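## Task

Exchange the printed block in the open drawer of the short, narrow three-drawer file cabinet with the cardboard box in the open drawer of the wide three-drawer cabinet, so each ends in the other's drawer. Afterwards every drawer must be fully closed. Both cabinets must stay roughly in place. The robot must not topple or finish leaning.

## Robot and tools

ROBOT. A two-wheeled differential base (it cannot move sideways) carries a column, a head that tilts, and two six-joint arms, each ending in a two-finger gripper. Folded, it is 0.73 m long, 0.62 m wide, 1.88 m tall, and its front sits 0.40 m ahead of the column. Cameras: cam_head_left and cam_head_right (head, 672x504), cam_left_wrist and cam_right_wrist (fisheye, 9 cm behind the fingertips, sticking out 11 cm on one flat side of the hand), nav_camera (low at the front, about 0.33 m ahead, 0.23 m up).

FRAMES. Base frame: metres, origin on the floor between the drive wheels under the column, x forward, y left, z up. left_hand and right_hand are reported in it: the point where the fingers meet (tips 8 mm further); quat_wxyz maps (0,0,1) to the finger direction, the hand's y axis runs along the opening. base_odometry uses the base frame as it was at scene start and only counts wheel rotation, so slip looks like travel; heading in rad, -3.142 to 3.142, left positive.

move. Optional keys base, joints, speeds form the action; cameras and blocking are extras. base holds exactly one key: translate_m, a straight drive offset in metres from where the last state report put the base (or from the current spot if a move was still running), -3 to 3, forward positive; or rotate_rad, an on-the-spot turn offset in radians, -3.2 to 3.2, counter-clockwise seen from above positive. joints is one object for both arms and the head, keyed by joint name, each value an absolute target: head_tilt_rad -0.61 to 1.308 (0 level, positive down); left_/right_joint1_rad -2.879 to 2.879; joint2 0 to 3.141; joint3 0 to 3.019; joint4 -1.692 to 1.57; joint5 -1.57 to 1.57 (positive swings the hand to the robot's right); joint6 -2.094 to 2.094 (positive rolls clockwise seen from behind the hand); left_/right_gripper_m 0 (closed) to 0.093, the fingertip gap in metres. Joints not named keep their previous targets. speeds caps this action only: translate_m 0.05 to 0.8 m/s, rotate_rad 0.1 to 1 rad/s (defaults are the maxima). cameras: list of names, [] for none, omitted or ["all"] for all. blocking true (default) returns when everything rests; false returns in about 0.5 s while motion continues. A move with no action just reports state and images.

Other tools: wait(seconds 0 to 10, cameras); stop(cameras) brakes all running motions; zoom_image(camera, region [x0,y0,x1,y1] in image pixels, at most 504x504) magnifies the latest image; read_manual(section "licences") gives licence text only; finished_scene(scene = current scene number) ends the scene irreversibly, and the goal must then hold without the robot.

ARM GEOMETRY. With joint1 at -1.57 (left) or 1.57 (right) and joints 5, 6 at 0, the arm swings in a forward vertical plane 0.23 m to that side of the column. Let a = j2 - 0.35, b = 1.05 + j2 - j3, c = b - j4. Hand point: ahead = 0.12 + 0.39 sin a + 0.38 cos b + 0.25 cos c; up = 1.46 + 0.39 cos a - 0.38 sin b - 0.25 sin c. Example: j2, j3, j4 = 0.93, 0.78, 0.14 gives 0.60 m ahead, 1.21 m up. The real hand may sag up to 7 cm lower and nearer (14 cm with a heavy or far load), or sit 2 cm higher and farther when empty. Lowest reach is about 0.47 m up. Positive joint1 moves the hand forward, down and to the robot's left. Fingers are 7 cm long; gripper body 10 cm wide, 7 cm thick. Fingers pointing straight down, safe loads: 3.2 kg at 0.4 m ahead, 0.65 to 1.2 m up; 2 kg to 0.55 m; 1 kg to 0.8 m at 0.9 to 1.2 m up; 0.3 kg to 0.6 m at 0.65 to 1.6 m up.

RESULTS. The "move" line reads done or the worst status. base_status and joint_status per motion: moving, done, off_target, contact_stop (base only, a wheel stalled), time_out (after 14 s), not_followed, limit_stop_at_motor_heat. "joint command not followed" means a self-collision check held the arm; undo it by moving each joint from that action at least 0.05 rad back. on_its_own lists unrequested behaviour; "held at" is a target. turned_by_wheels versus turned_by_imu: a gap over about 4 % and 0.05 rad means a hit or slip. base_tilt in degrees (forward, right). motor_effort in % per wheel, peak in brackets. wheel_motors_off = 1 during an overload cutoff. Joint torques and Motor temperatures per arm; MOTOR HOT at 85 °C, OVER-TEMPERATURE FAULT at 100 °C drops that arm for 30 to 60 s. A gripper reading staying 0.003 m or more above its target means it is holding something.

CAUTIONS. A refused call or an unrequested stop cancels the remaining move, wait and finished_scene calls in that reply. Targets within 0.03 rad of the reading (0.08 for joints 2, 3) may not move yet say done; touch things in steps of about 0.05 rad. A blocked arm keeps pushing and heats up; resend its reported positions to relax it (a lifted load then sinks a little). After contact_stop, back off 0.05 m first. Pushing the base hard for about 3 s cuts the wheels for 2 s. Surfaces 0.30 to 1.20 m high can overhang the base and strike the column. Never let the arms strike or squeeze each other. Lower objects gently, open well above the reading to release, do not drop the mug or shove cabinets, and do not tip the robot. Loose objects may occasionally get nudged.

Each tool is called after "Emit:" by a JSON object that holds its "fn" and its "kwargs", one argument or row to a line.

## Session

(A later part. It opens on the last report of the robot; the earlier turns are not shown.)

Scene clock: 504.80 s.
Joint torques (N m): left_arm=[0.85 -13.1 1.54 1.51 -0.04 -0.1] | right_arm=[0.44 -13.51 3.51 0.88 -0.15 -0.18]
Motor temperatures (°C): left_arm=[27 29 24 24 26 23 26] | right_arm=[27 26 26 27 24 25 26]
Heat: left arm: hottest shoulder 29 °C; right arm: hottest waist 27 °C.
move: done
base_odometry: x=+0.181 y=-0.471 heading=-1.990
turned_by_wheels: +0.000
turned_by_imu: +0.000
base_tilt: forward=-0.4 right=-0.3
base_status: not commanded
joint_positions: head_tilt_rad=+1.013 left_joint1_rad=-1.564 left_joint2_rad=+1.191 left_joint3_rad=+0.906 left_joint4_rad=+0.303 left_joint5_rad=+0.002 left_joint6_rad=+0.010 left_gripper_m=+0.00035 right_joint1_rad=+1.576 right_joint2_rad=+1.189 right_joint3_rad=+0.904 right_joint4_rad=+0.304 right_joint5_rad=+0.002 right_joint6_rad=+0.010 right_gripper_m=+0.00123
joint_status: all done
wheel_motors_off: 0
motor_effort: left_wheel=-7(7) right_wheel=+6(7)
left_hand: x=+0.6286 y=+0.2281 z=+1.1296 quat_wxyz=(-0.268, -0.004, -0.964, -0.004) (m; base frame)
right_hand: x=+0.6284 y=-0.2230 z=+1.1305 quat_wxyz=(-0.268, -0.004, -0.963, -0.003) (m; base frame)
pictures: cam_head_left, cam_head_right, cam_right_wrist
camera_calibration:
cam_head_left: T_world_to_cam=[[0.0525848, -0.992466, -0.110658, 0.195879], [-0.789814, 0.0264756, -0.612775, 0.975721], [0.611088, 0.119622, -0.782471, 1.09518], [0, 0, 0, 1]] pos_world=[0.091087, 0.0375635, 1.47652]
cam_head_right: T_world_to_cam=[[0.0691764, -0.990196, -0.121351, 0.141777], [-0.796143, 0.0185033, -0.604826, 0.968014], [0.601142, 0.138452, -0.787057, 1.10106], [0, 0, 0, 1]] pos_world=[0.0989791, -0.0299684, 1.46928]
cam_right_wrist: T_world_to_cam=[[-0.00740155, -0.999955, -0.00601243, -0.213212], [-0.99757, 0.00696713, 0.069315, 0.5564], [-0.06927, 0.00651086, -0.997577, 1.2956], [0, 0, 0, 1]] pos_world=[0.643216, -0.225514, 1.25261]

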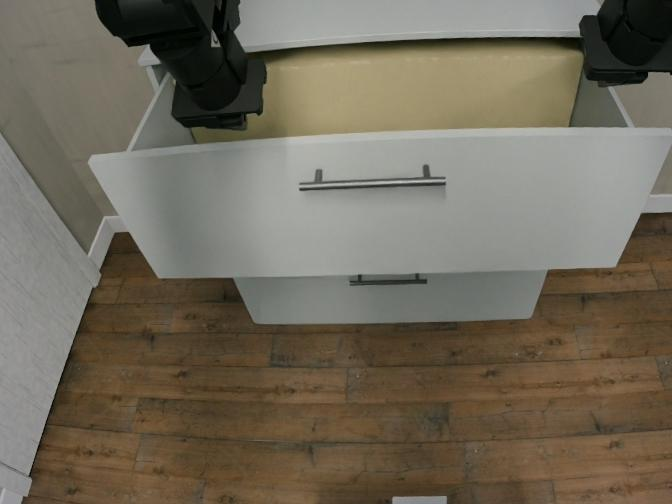

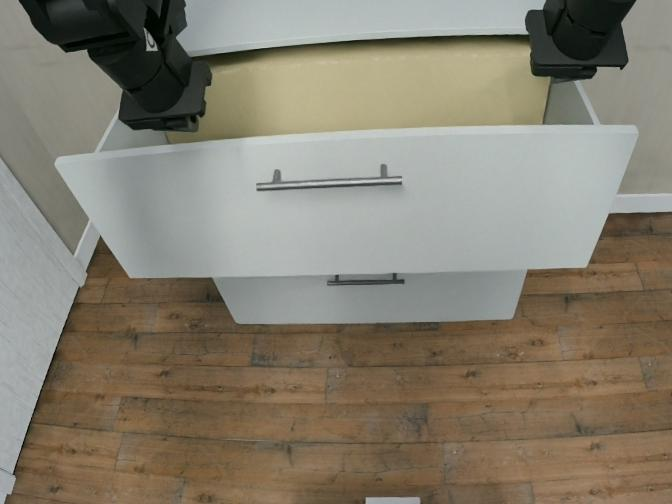

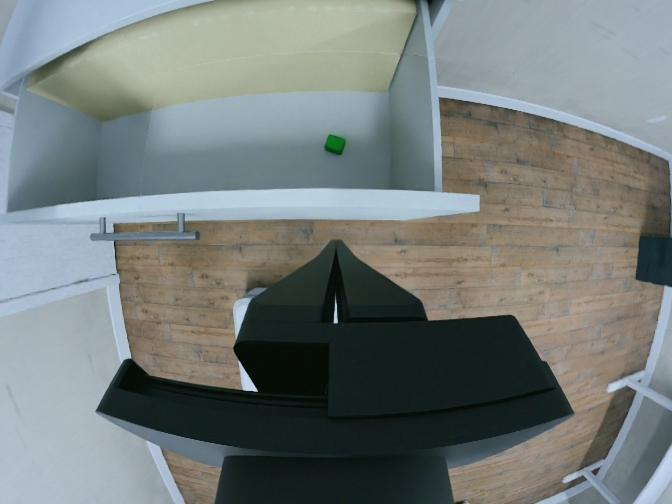

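Emit:
{"fn": "move", "kwargs": {
  "base": {"translate_m": -0.25},
  "speeds": {"translate_m": 0.3},
  "cameras": []
}}

Emit:
{"fn": "move", "kwargs": {
  "joints": {"left_joint2_rad": 2.287, "left_joint3_rad": 1.243, "left_joint4_rad": 1.494, "right_joint2_rad": 2.287, "right_joint3_rad": 1.243, "right_joint4_rad": 1.494},
  "cameras": ["cam_head_left", "cam_head_right", "cam_right_wrist"]
}}

Scene clock: 515.53 s.
Joint torques (N m): left_arm=[0.79 -12.86 1.78 1.55 -0.04 -0.1] | right_arm=[0.62 -13.16 3.86 0.9 -0.15 -0.2]
Motor temperatures (°C): left_arm=[27 29 24 23 26 23 26] | right_arm=[27 26 26 27 24 25 26]
Heat: left arm: hottest shoulder 29 °C; right arm: hottest waist 27 °C.
move: done
base_odometry: x=+0.283 y=-0.243 heading=-1.991
turned_by_wheels: -0.002
turned_by_imu: -0.001
base_tilt: forward=-0.4 right=-0.3
base_status: done
joint_positions: head_tilt_rad=+1.013 left_joint1_rad=-1.564 left_joint2_rad=+1.192 left_joint3_rad=+0.902 left_joint4_rad=+0.303 left_joint5_rad=+0.002 left_joint6_rad=+0.010 left_gripper_m=+0.00035 right_joint1_rad=+1.576 right_joint2_rad=+1.189 right_joint3_rad=+0.900 right_joint4_rad=+0.304 right_joint5_rad=+0.002 right_joint6_rad=+0.010 right_gripper_m=+0.00123
joint_status: not commanded
wheel_motors_off: 0
motor_effort: left_wheel=-1(84) right_wheel=+1(43)
left_hand: x=+0.6263 y=+0.2281 z=+1.1286 quat_wxyz=(-0.265, -0.004, -0.964, -0.004) (m; base frame)
right_hand: x=+0.6260 y=-0.2230 z=+1.1295 quat_wxyz=(-0.266, -0.004, -0.964, -0.003) (m; base frame)
pictures: none
No camera images: "cameras" was empty.

Scene clock: 517.27 s.
Joint torques (N m): left_arm=[0.85 -10.87 -2.86 2.82 -0.04 -0.11] | right_arm=[0.56 -11.28 -2.28 2.02 -0.18 -0.19]
Motor temperatures (°C): left_arm=[27 29 24 23 26 23 26] | right_arm=[27 26 26 27 24 25 26]
Heat: left arm: hottest shoulder 29 °C; right arm: hottest waist 27 °C.
move: done
base_odometry: x=+0.283 y=-0.243 heading=-1.991
turned_by_wheels: +0.000
turned_by_imu: +0.000
base_tilt: forward=-0.4 right=-0.3
base_status: not commanded
joint_positions: head_tilt_rad=+1.013 left_joint1_rad=-1.564 left_joint2_rad=+2.305 left_joint3_rad=+1.236 left_joint4_rad=+1.474 left_joint5_rad=+0.002 left_joint6_rad=+0.010 left_gripper_m=+0.00035 right_joint1_rad=+1.576 right_joint2_rad=+2.298 right_joint3_rad=+1.238 right_joint4_rad=+1.477 right_joint5_rad=+0.002 right_joint6_rad=+0.010 right_gripper_m=+0.00123
joint_status: all done
wheel_motors_off: 0
motor_effort: left_wheel=-3(8) right_wheel=+3(4)
left_hand: x=+0.4785 y=+0.2294 z=+0.8365 quat_wxyz=(-0.448, -0.005, -0.894, -0.005) (m; base frame)
right_hand: x=+0.4844 y=-0.2221 z=+0.8397 quat_wxyz=(-0.453, -0.005, -0.891, -0.004) (m; base frame)
pictures: cam_head_left, cam_head_right, cam_right_wrist
camera_calibration:
cam_head_left: T_world_to_cam=[[0.0526044, -0.992465, -0.110658, 0.195871], [-0.789641, 0.0264937, -0.612996, 0.976109], [0.611309, 0.119626, -0.782298, 1.09484], [0, 0, 0, 1]] pos_world=[0.0911868, 0.0375635, 1.47652]
cam_head_right: T_world_to_cam=[[0.0691989, -0.990195, -0.121346, 0.141772], [-0.795973, 0.0185214, -0.605049, 0.968466], [0.601364, 0.138457, -0.786887, 1.1008], [0, 0, 0, 1]] pos_world=[0.0990788, -0.0299685, 1.46938]
cam_right_wrist: T_world_to_cam=[[-0.00605289, -0.999934, -0.00975819, -0.21262], [-0.946504, 0.00887737, -0.322571, 0.737749], [0.322636, 0.00728368, -0.946495, 0.763042], [0, 0, 0, 1]] pos_world=[0.45081, -0.224713, 0.958116]

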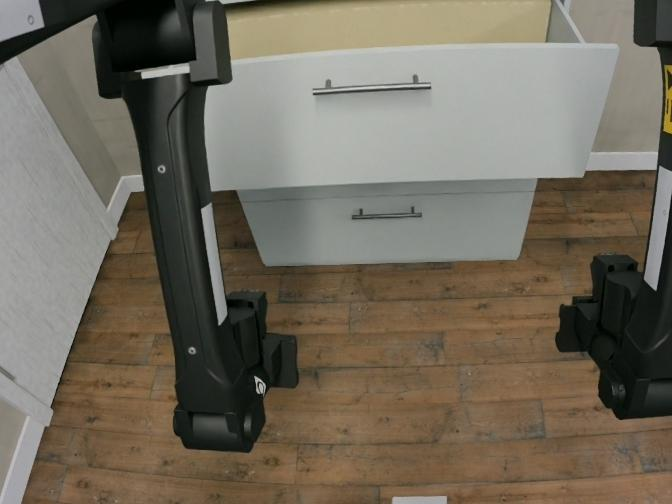

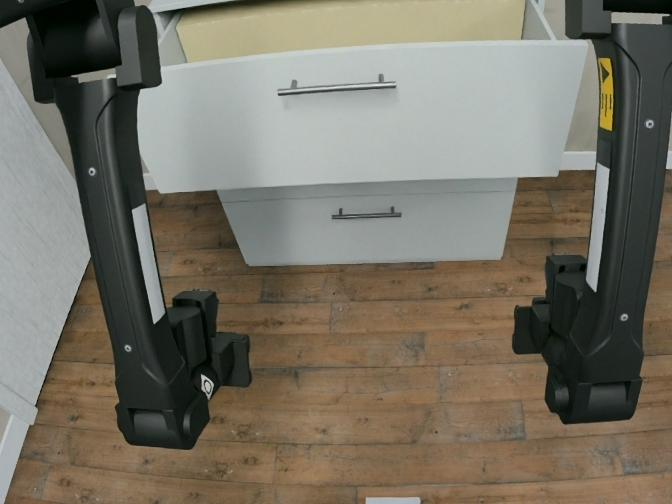

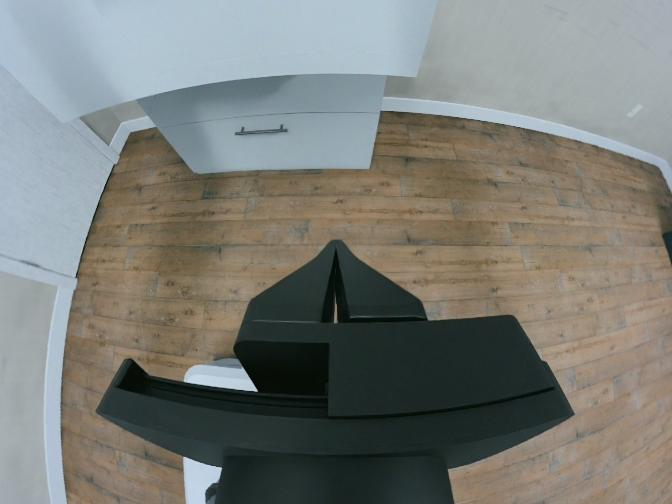

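Emit:
{"fn": "move", "kwargs": {
  "base": {"translate_m": 0.3},
  "speeds": {"translate_m": 0.25},
  "joints": {"left_joint2_rad": 2.221, "left_joint3_rad": 1.327, "left_joint4_rad": 1.344, "right_joint2_rad": 2.221, "right_joint3_rad": 1.327, "right_joint4_rad": 1.344},
  "cameras": ["cam_head_left", "cam_right_wrist", "cam_left_wrist"]
}}

Scene clock: 534.67 s.
Joint torques (N m): left_arm=[0.85 -11.75 -2.14 1.92 -0.04 -0.1] | right_arm=[0.73 -12.28 -1.39 1.25 -0.17 -0.2]
Motor temperatures (°C): left_arm=[27 29 24 23 26 23 26] | right_arm=[27 27 26 27 24 25 26]
Heat: left arm: hottest shoulder 29 °C; right arm: hottest waist 27 °C.
move: done
base_odometry: x=+0.161 y=-0.517 heading=-1.993
turned_by_wheels: -0.002
turned_by_imu: -0.002
base_tilt: forward=-0.4 right=-0.3
base_status: done
joint_positions: head_tilt_rad=+1.013 left_joint1_rad=-1.564 left_joint2_rad=+2.229 left_joint3_rad=+1.325 left_joint4_rad=+1.351 left_joint5_rad=+0.002 left_joint6_rad=+0.010 left_gripper_m=+0.00035 right_joint1_rad=+1.575 right_joint2_rad=+2.219 right_joint3_rad=+1.329 right_joint4_rad=+1.351 right_joint5_rad=+0.002 right_joint6_rad=+0.010 right_gripper_m=+0.00123
joint_status: all done
wheel_motors_off: 0
motor_effort: left_wheel=-1(44) right_wheel=+2(38)
left_hand: x=+0.5511 y=+0.2296 z=+0.8444 quat_wxyz=(-0.466, -0.005, -0.885, -0.005) (m; base frame)
right_hand: x=+0.5594 y=-0.2222 z=+0.8490 quat_wxyz=(-0.473, -0.005, -0.881, -0.004) (m; base frame)
pictures: cam_head_left, cam_left_wrist, cam_right_wrist
camera_calibration:
cam_head_left: T_world_to_cam=[[0.0526234, -0.992467, -0.110636, 0.195838], [-0.789592, 0.0264751, -0.613061, 0.976202], [0.611372, 0.119619, -0.78225, 1.09476], [0, 0, 0, 1]] pos_world=[0.0911868, 0.0375635, 1.47652]
cam_left_wrist: T_world_to_cam=[[-0.0111786, -0.999902, 0.00839466, 0.226728], [-0.935866, 0.00750522, -0.352275, 0.818514], [0.352178, -0.0117942, -0.935859, 0.724331], [0, 0, 0, 1]] pos_world=[0.513461, 0.229105, 0.964311]
cam_right_wrist: T_world_to_cam=[[-0.0059085, -0.999934, -0.00980543, -0.212253], [-0.931329, 0.00907316, -0.364065, 0.838457], [0.36413, 0.00698101, -0.931322, 0.711507], [0, 0, 0, 1]] pos_world=[0.520545, -0.224813, 0.965813]

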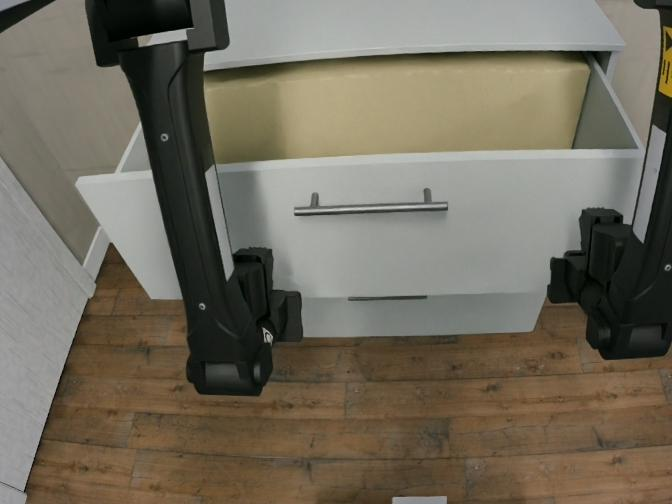

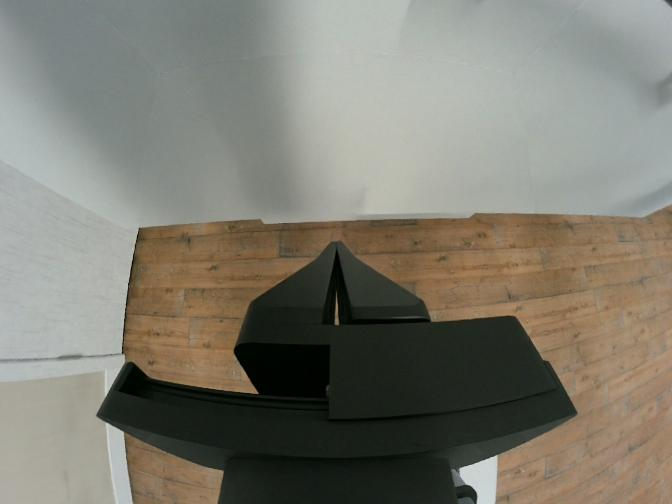

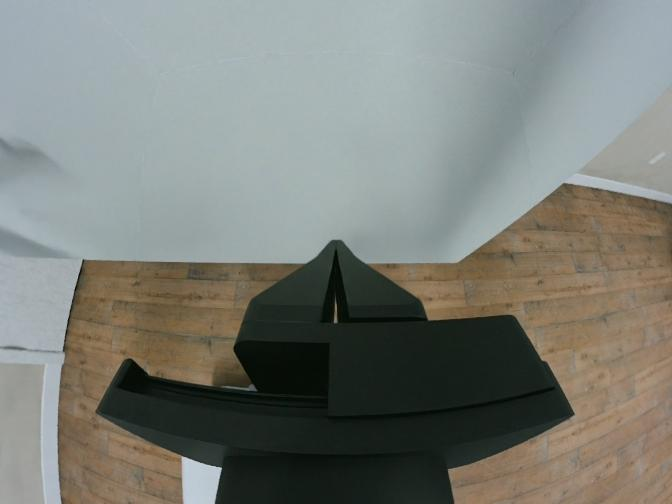

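Emit:
{"fn": "move", "kwargs": {
  "base": {"translate_m": 0.28},
  "speeds": {"translate_m": 0.1},
  "cameras": ["cam_head_left", "cam_right_wrist", "nav_camera"]
}}

Scene clock: 542.27 s.
Joint torques (N m): left_arm=[0.85 -12.28 -2.1 2.13 -0.04 -0.11] | right_arm=[0.67 -14.1 -0.57 1.81 -0.16 -0.2]
Motor temperatures (°C): left_arm=[27 29 24 23 26 23 26] | right_arm=[27 27 26 27 24 25 26]
Heat: left arm: hottest shoulder 29 °C; right arm: hottest waist 27 °C.
move: done
base_odometry: x=+0.046 y=-0.772 heading=-1.995
turned_by_wheels: -0.002
turned_by_imu: -0.002
base_tilt: forward=-0.4 right=-0.3
base_status: done
joint_positions: head_tilt_rad=+1.013 left_joint1_rad=-1.564 left_joint2_rad=+2.230 left_joint3_rad=+1.324 left_joint4_rad=+1.343 left_joint5_rad=+0.002 left_joint6_rad=+0.010 left_gripper_m=+0.00035 right_joint1_rad=+1.575 right_joint2_rad=+2.247 right_joint3_rad=+1.315 right_joint4_rad=+1.332 right_joint5_rad=+0.002 right_joint6_rad=+0.010 right_gripper_m=+0.00123
joint_status: not commanded
wheel_motors_off: 0
motor_effort: left_wheel=-1(56) right_wheel=+1(64)
left_hand: x=+0.5487 y=+0.2296 z=+0.8422 quat_wxyz=(-0.462, -0.005, -0.887, -0.005) (m; base frame)
right_hand: x=+0.5325 y=-0.2222 z=+0.8325 quat_wxyz=(-0.446, -0.005, -0.895, -0.004) (m; base frame)
pictures: cam_head_left, cam_right_wrist, nav_camera
camera_calibration:
cam_head_left: T_world_to_cam=[[0.0526359, -0.992466, -0.110634, 0.195833], [-0.789505, 0.0264807, -0.613172, 0.976357], [0.611483, 0.119621, -0.782164, 1.09463], [0, 0, 0, 1]] pos_world=[0.0911867, 0.0375635, 1.47652]
cam_right_wrist: T_world_to_cam=[[-0.00633283, -0.999937, -0.00927334, -0.212804], [-0.951777, 0.00887178, -0.306663, 0.770501], [0.306726, 0.00688411, -0.951773, 0.753444], [0, 0, 0, 1]] pos_world=[0.500897, -0.224813, 0.951418]

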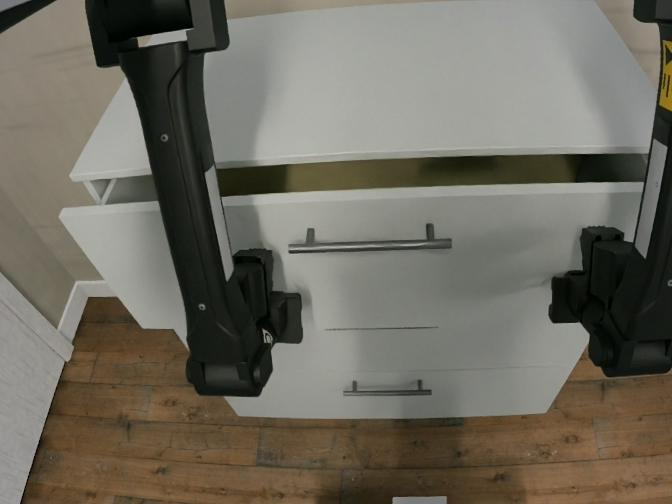

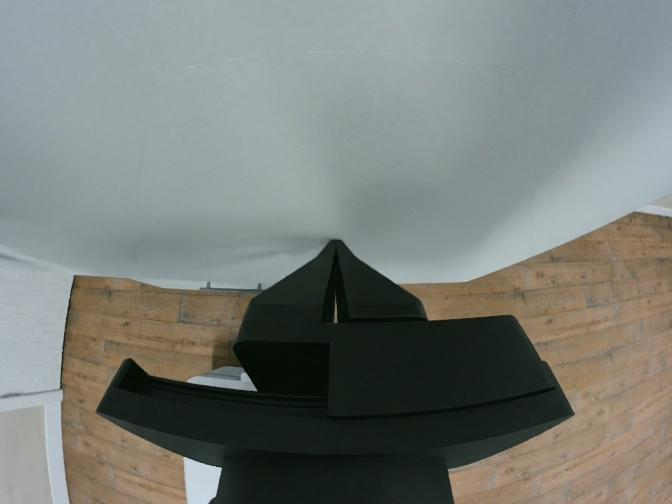

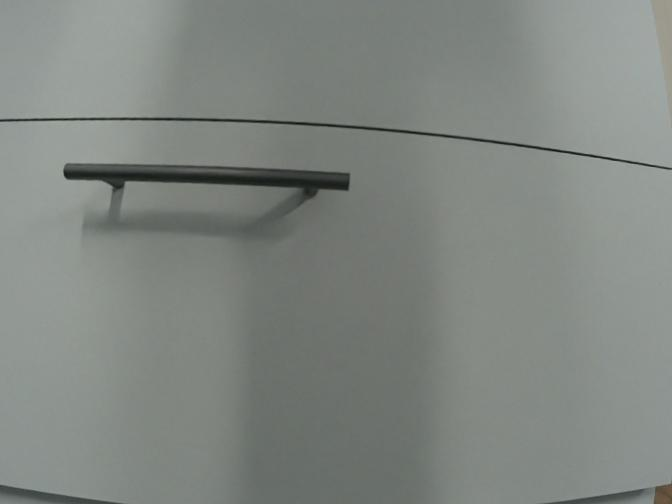

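Emit:
{"fn": "move", "kwargs": {
  "base": {"translate_m": 0.09},
  "speeds": {"translate_m": 0.07},
  "cameras": ["cam_head_left", "cam_right_wrist", "cam_left_wrist"]
}}

Scene clock: 548.33 s.
Joint torques (N m): left_arm=[0.85 -11.99 -1.63 2.28 -0.04 -0.11] | right_arm=[0.67 -14.15 0.66 1.88 -0.17 -0.21]
Motor temperatures (°C): left_arm=[27 30 24 23 26 23 26] | right_arm=[27 27 26 27 24 25 26]
Heat: left arm: hottest shoulder 30 °C; right arm: hottest waist 27 °C.
move: done
base_odometry: x=+0.009 y=-0.854 heading=-1.996
turned_by_wheels: -0.001
turned_by_imu: -0.001
base_tilt: forward=-0.4 right=-0.3
base_status: done
joint_positions: head_tilt_rad=+1.013 left_joint1_rad=-1.564 left_joint2_rad=+2.230 left_joint3_rad=+1.318 left_joint4_rad=+1.342 left_joint5_rad=+0.002 left_joint6_rad=+0.010 left_gripper_m=+0.00035 right_joint1_rad=+1.575 right_joint2_rad=+2.251 right_joint3_rad=+1.298 right_joint4_rad=+1.330 right_joint5_rad=+0.002 right_joint6_rad=+0.010 right_gripper_m=+0.00123
joint_status: not commanded
wheel_motors_off: 0
motor_effort: left_wheel=+0(44) right_wheel=+1(37)
left_hand: x=+0.5459 y=+0.2296 z=+0.8418 quat_wxyz=(-0.459, -0.005, -0.888, -0.005) (m; base frame)
right_hand: x=+0.5207 y=-0.2222 z=+0.8298 quat_wxyz=(-0.435, -0.005, -0.900, -0.004) (m; base frame)
pictures: cam_head_left, cam_left_wrist, cam_right_wrist
camera_calibration:
cam_head_left: T_world_to_cam=[[0.0526359, -0.992466, -0.110634, 0.195833], [-0.789505, 0.0264807, -0.613172, 0.976357], [0.611483, 0.119621, -0.782164, 1.09463], [0, 0, 0, 1]] pos_world=[0.0911867, 0.0375635, 1.47652]
cam_left_wrist: T_world_to_cam=[[-0.0109453, -0.999903, 0.00860928, 0.226384], [-0.941502, 0.00740504, -0.336925, 0.802944], [0.336829, -0.0117934, -0.941492, 0.736743], [0, 0, 0, 1]] pos_world=[0.510296, 0.229105, 0.962221]
cam_right_wrist: T_world_to_cam=[[-0.00645435, -0.999938, -0.00909363, -0.21299], [-0.958769, 0.00877184, -0.284052, 0.743283], [0.284114, 0.00688532, -0.958766, 0.772167], [0, 0, 0, 1]] pos_world=[0.491879, -0.224814, 0.949521]

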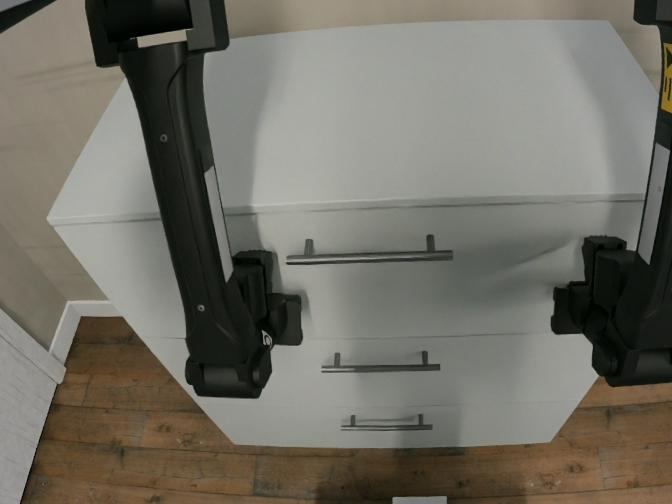

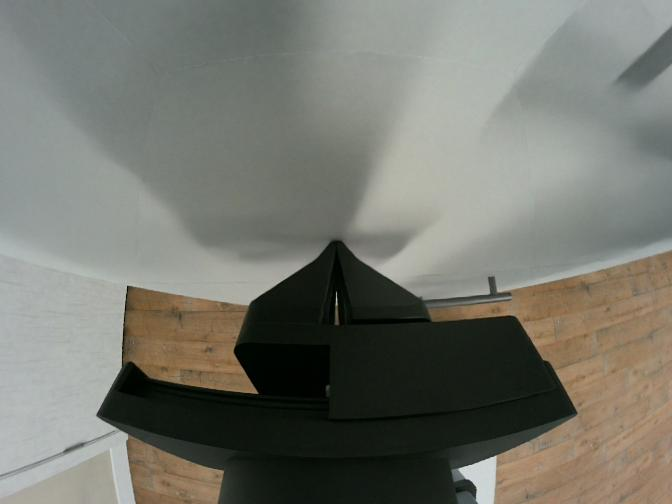

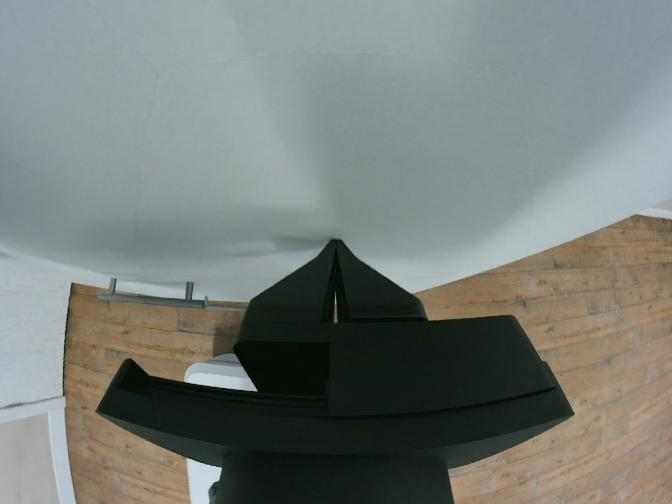

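Emit:
{"fn": "move", "kwargs": {
  "base": {"translate_m": 0.025},
  "speeds": {"translate_m": 0.05},
  "cameras": ["cam_head_left"]
}}

Emit:
{"fn": "zoom_image", "kwargs": {
  "camera": "cam_head_left",
  "region": [200, 160, 660, 360]
}}

Scene clock: 553.90 s.
Joint torques (N m): left_arm=[0.85 -12.28 -0.92 2.39 -0.04 -0.11] | right_arm=[0.67 -14.97 2.13 2.15 -0.17 -0.2]
Motor temperatures (°C): left_arm=[27 30 24 23 26 23 26] | right_arm=[27 27 26 27 24 25 26]
Heat: left arm: hottest shoulder 30 °C; right arm: hottest waist 27 °C.
move: done
base_odometry: x=-0.001 y=-0.877 heading=-1.996
turned_by_wheels: -0.001
turned_by_imu: -0.001
base_tilt: forward=-0.4 right=-0.3
base_status: done
joint_positions: head_tilt_rad=+1.013 left_joint1_rad=-1.564 left_joint2_rad=+2.242 left_joint3_rad=+1.305 left_joint4_rad=+1.336 left_joint5_rad=+0.002 left_joint6_rad=+0.010 left_gripper_m=+0.00035 right_joint1_rad=+1.575 right_joint2_rad=+2.270 right_joint3_rad=+1.278 right_joint4_rad=+1.323 right_joint5_rad=+0.002 right_joint6_rad=+0.010 right_gripper_m=+0.00123
joint_status: not commanded
wheel_motors_off: 0
motor_effort: left_wheel=+2(41) right_wheel=+2(38)
left_hand: x=+0.5306 y=+0.2296 z=+0.8348 quat_wxyz=(-0.445, -0.005, -0.896, -0.005) (m; base frame)
right_hand: x=+0.4977 y=-0.2222 z=+0.8206 quat_wxyz=(-0.414, -0.005, -0.910, -0.004) (m; base frame)
pictures: cam_head_left
camera_calibration:
cam_head_left: T_world_to_cam=[[0.0526465, -0.992465, -0.11064, 0.195841], [-0.789468, 0.0264834, -0.613221, 0.976425], [0.61153, 0.11963, -0.782125, 1.09456], [0, 0, 0, 1]] pos_world=[0.0911866, 0.0375635, 1.47652]

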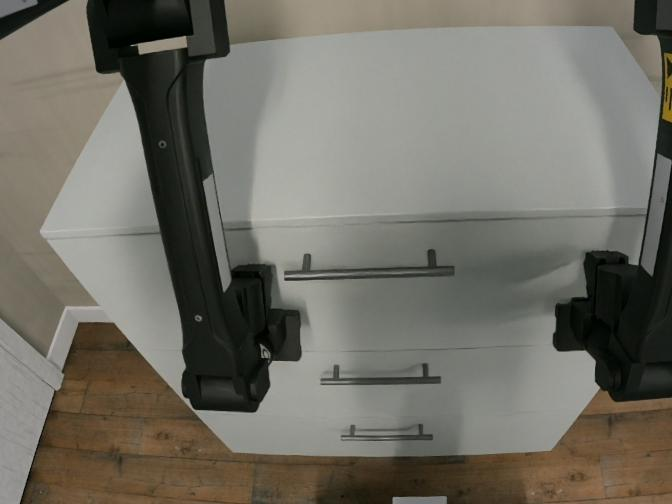

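Scaled by 1.096 from the camera's 672x504 image, which has a finer 960x720 frame.

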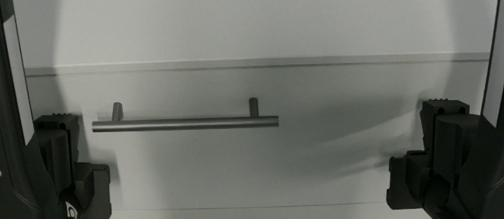

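Emit:
{"fn": "move", "kwargs": {
  "base": {"translate_m": -0.4},
  "speeds": {"translate_m": 0.3},
  "joints": {"head_tilt_rad": 0.85},
  "cameras": ["cam_head_left", "cam_head_right", "nav_camera"]
}}

Scene clock: 562.60 s.
Joint torques (N m): left_arm=[0.79 -12.16 -2.14 2.44 -0.04 -0.1] | right_arm=[0.79 -12.22 -1.28 1.91 -0.16 -0.21]
Motor temperatures (°C): left_arm=[27 30 24 23 26 23 26] | right_arm=[27 28 26 27 24 25 26]
Heat: left arm: hottest shoulder 30 °C; right arm: hottest shoulder 28 °C.
move: done
base_odometry: x=+0.164 y=-0.512 heading=-1.998
turned_by_wheels: -0.002
turned_by_imu: -0.001
base_tilt: forward=-0.4 right=-0.3
base_status: done
joint_positions: head_tilt_rad=+0.865 left_joint1_rad=-1.564 left_joint2_rad=+2.230 left_joint3_rad=+1.326 left_joint4_rad=+1.335 left_joint5_rad=+0.002 left_joint6_rad=+0.010 left_gripper_m=+0.00035 right_joint1_rad=+1.575 right_joint2_rad=+2.215 right_joint3_rad=+1.328 right_joint4_rad=+1.331 right_joint5_rad=+0.002 right_joint6_rad=+0.010 right_gripper_m=+0.00123
joint_status: all done
wheel_motors_off: 0
motor_effort: left_wheel=-2(44) right_wheel=+2(45)
left_hand: x=+0.5487 y=+0.2297 z=+0.8408 quat_wxyz=(-0.459, -0.005, -0.888, -0.005) (m; base frame)
right_hand: x=+0.5589 y=-0.2222 z=+0.8468 quat_wxyz=(-0.466, -0.005, -0.885, -0.004) (m; base frame)
pictures: cam_head_left, cam_head_right, nav_camera
camera_calibration:
cam_head_left: T_world_to_cam=[[0.0683465, -0.992466, -0.101683, 0.181273], [-0.690681, 0.0264775, -0.722674, 1.14003], [0.719922, 0.119623, -0.683668, 0.937606], [0, 0, 0, 1]] pos_world=[0.100003, 0.0375635, 1.48331]
cam_head_right: T_world_to_cam=[[0.086335, -0.990196, -0.109809, 0.123153], [-0.698115, 0.0185052, -0.715747, 1.13401], [0.710762, 0.138453, -0.689673, 0.945652], [0, 0, 0, 1]] pos_world=[0.108904, -0.0299684, 1.47738]

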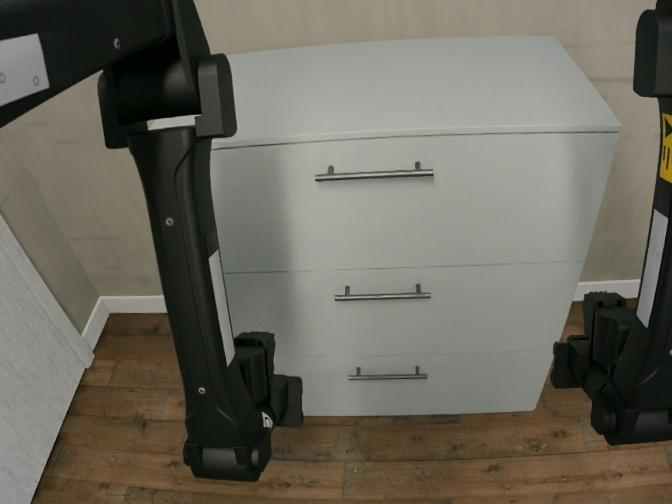

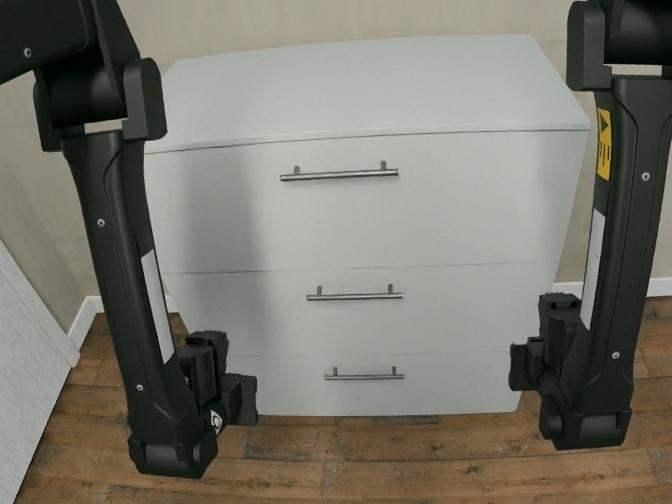

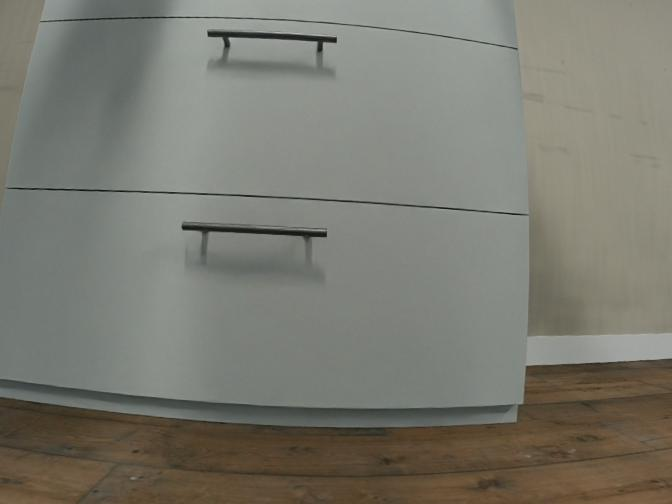

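All shut.

Emit:
{"fn": "finished_scene", "kwargs": {
  "scene": 2
}}

The scene is finished: the task was done.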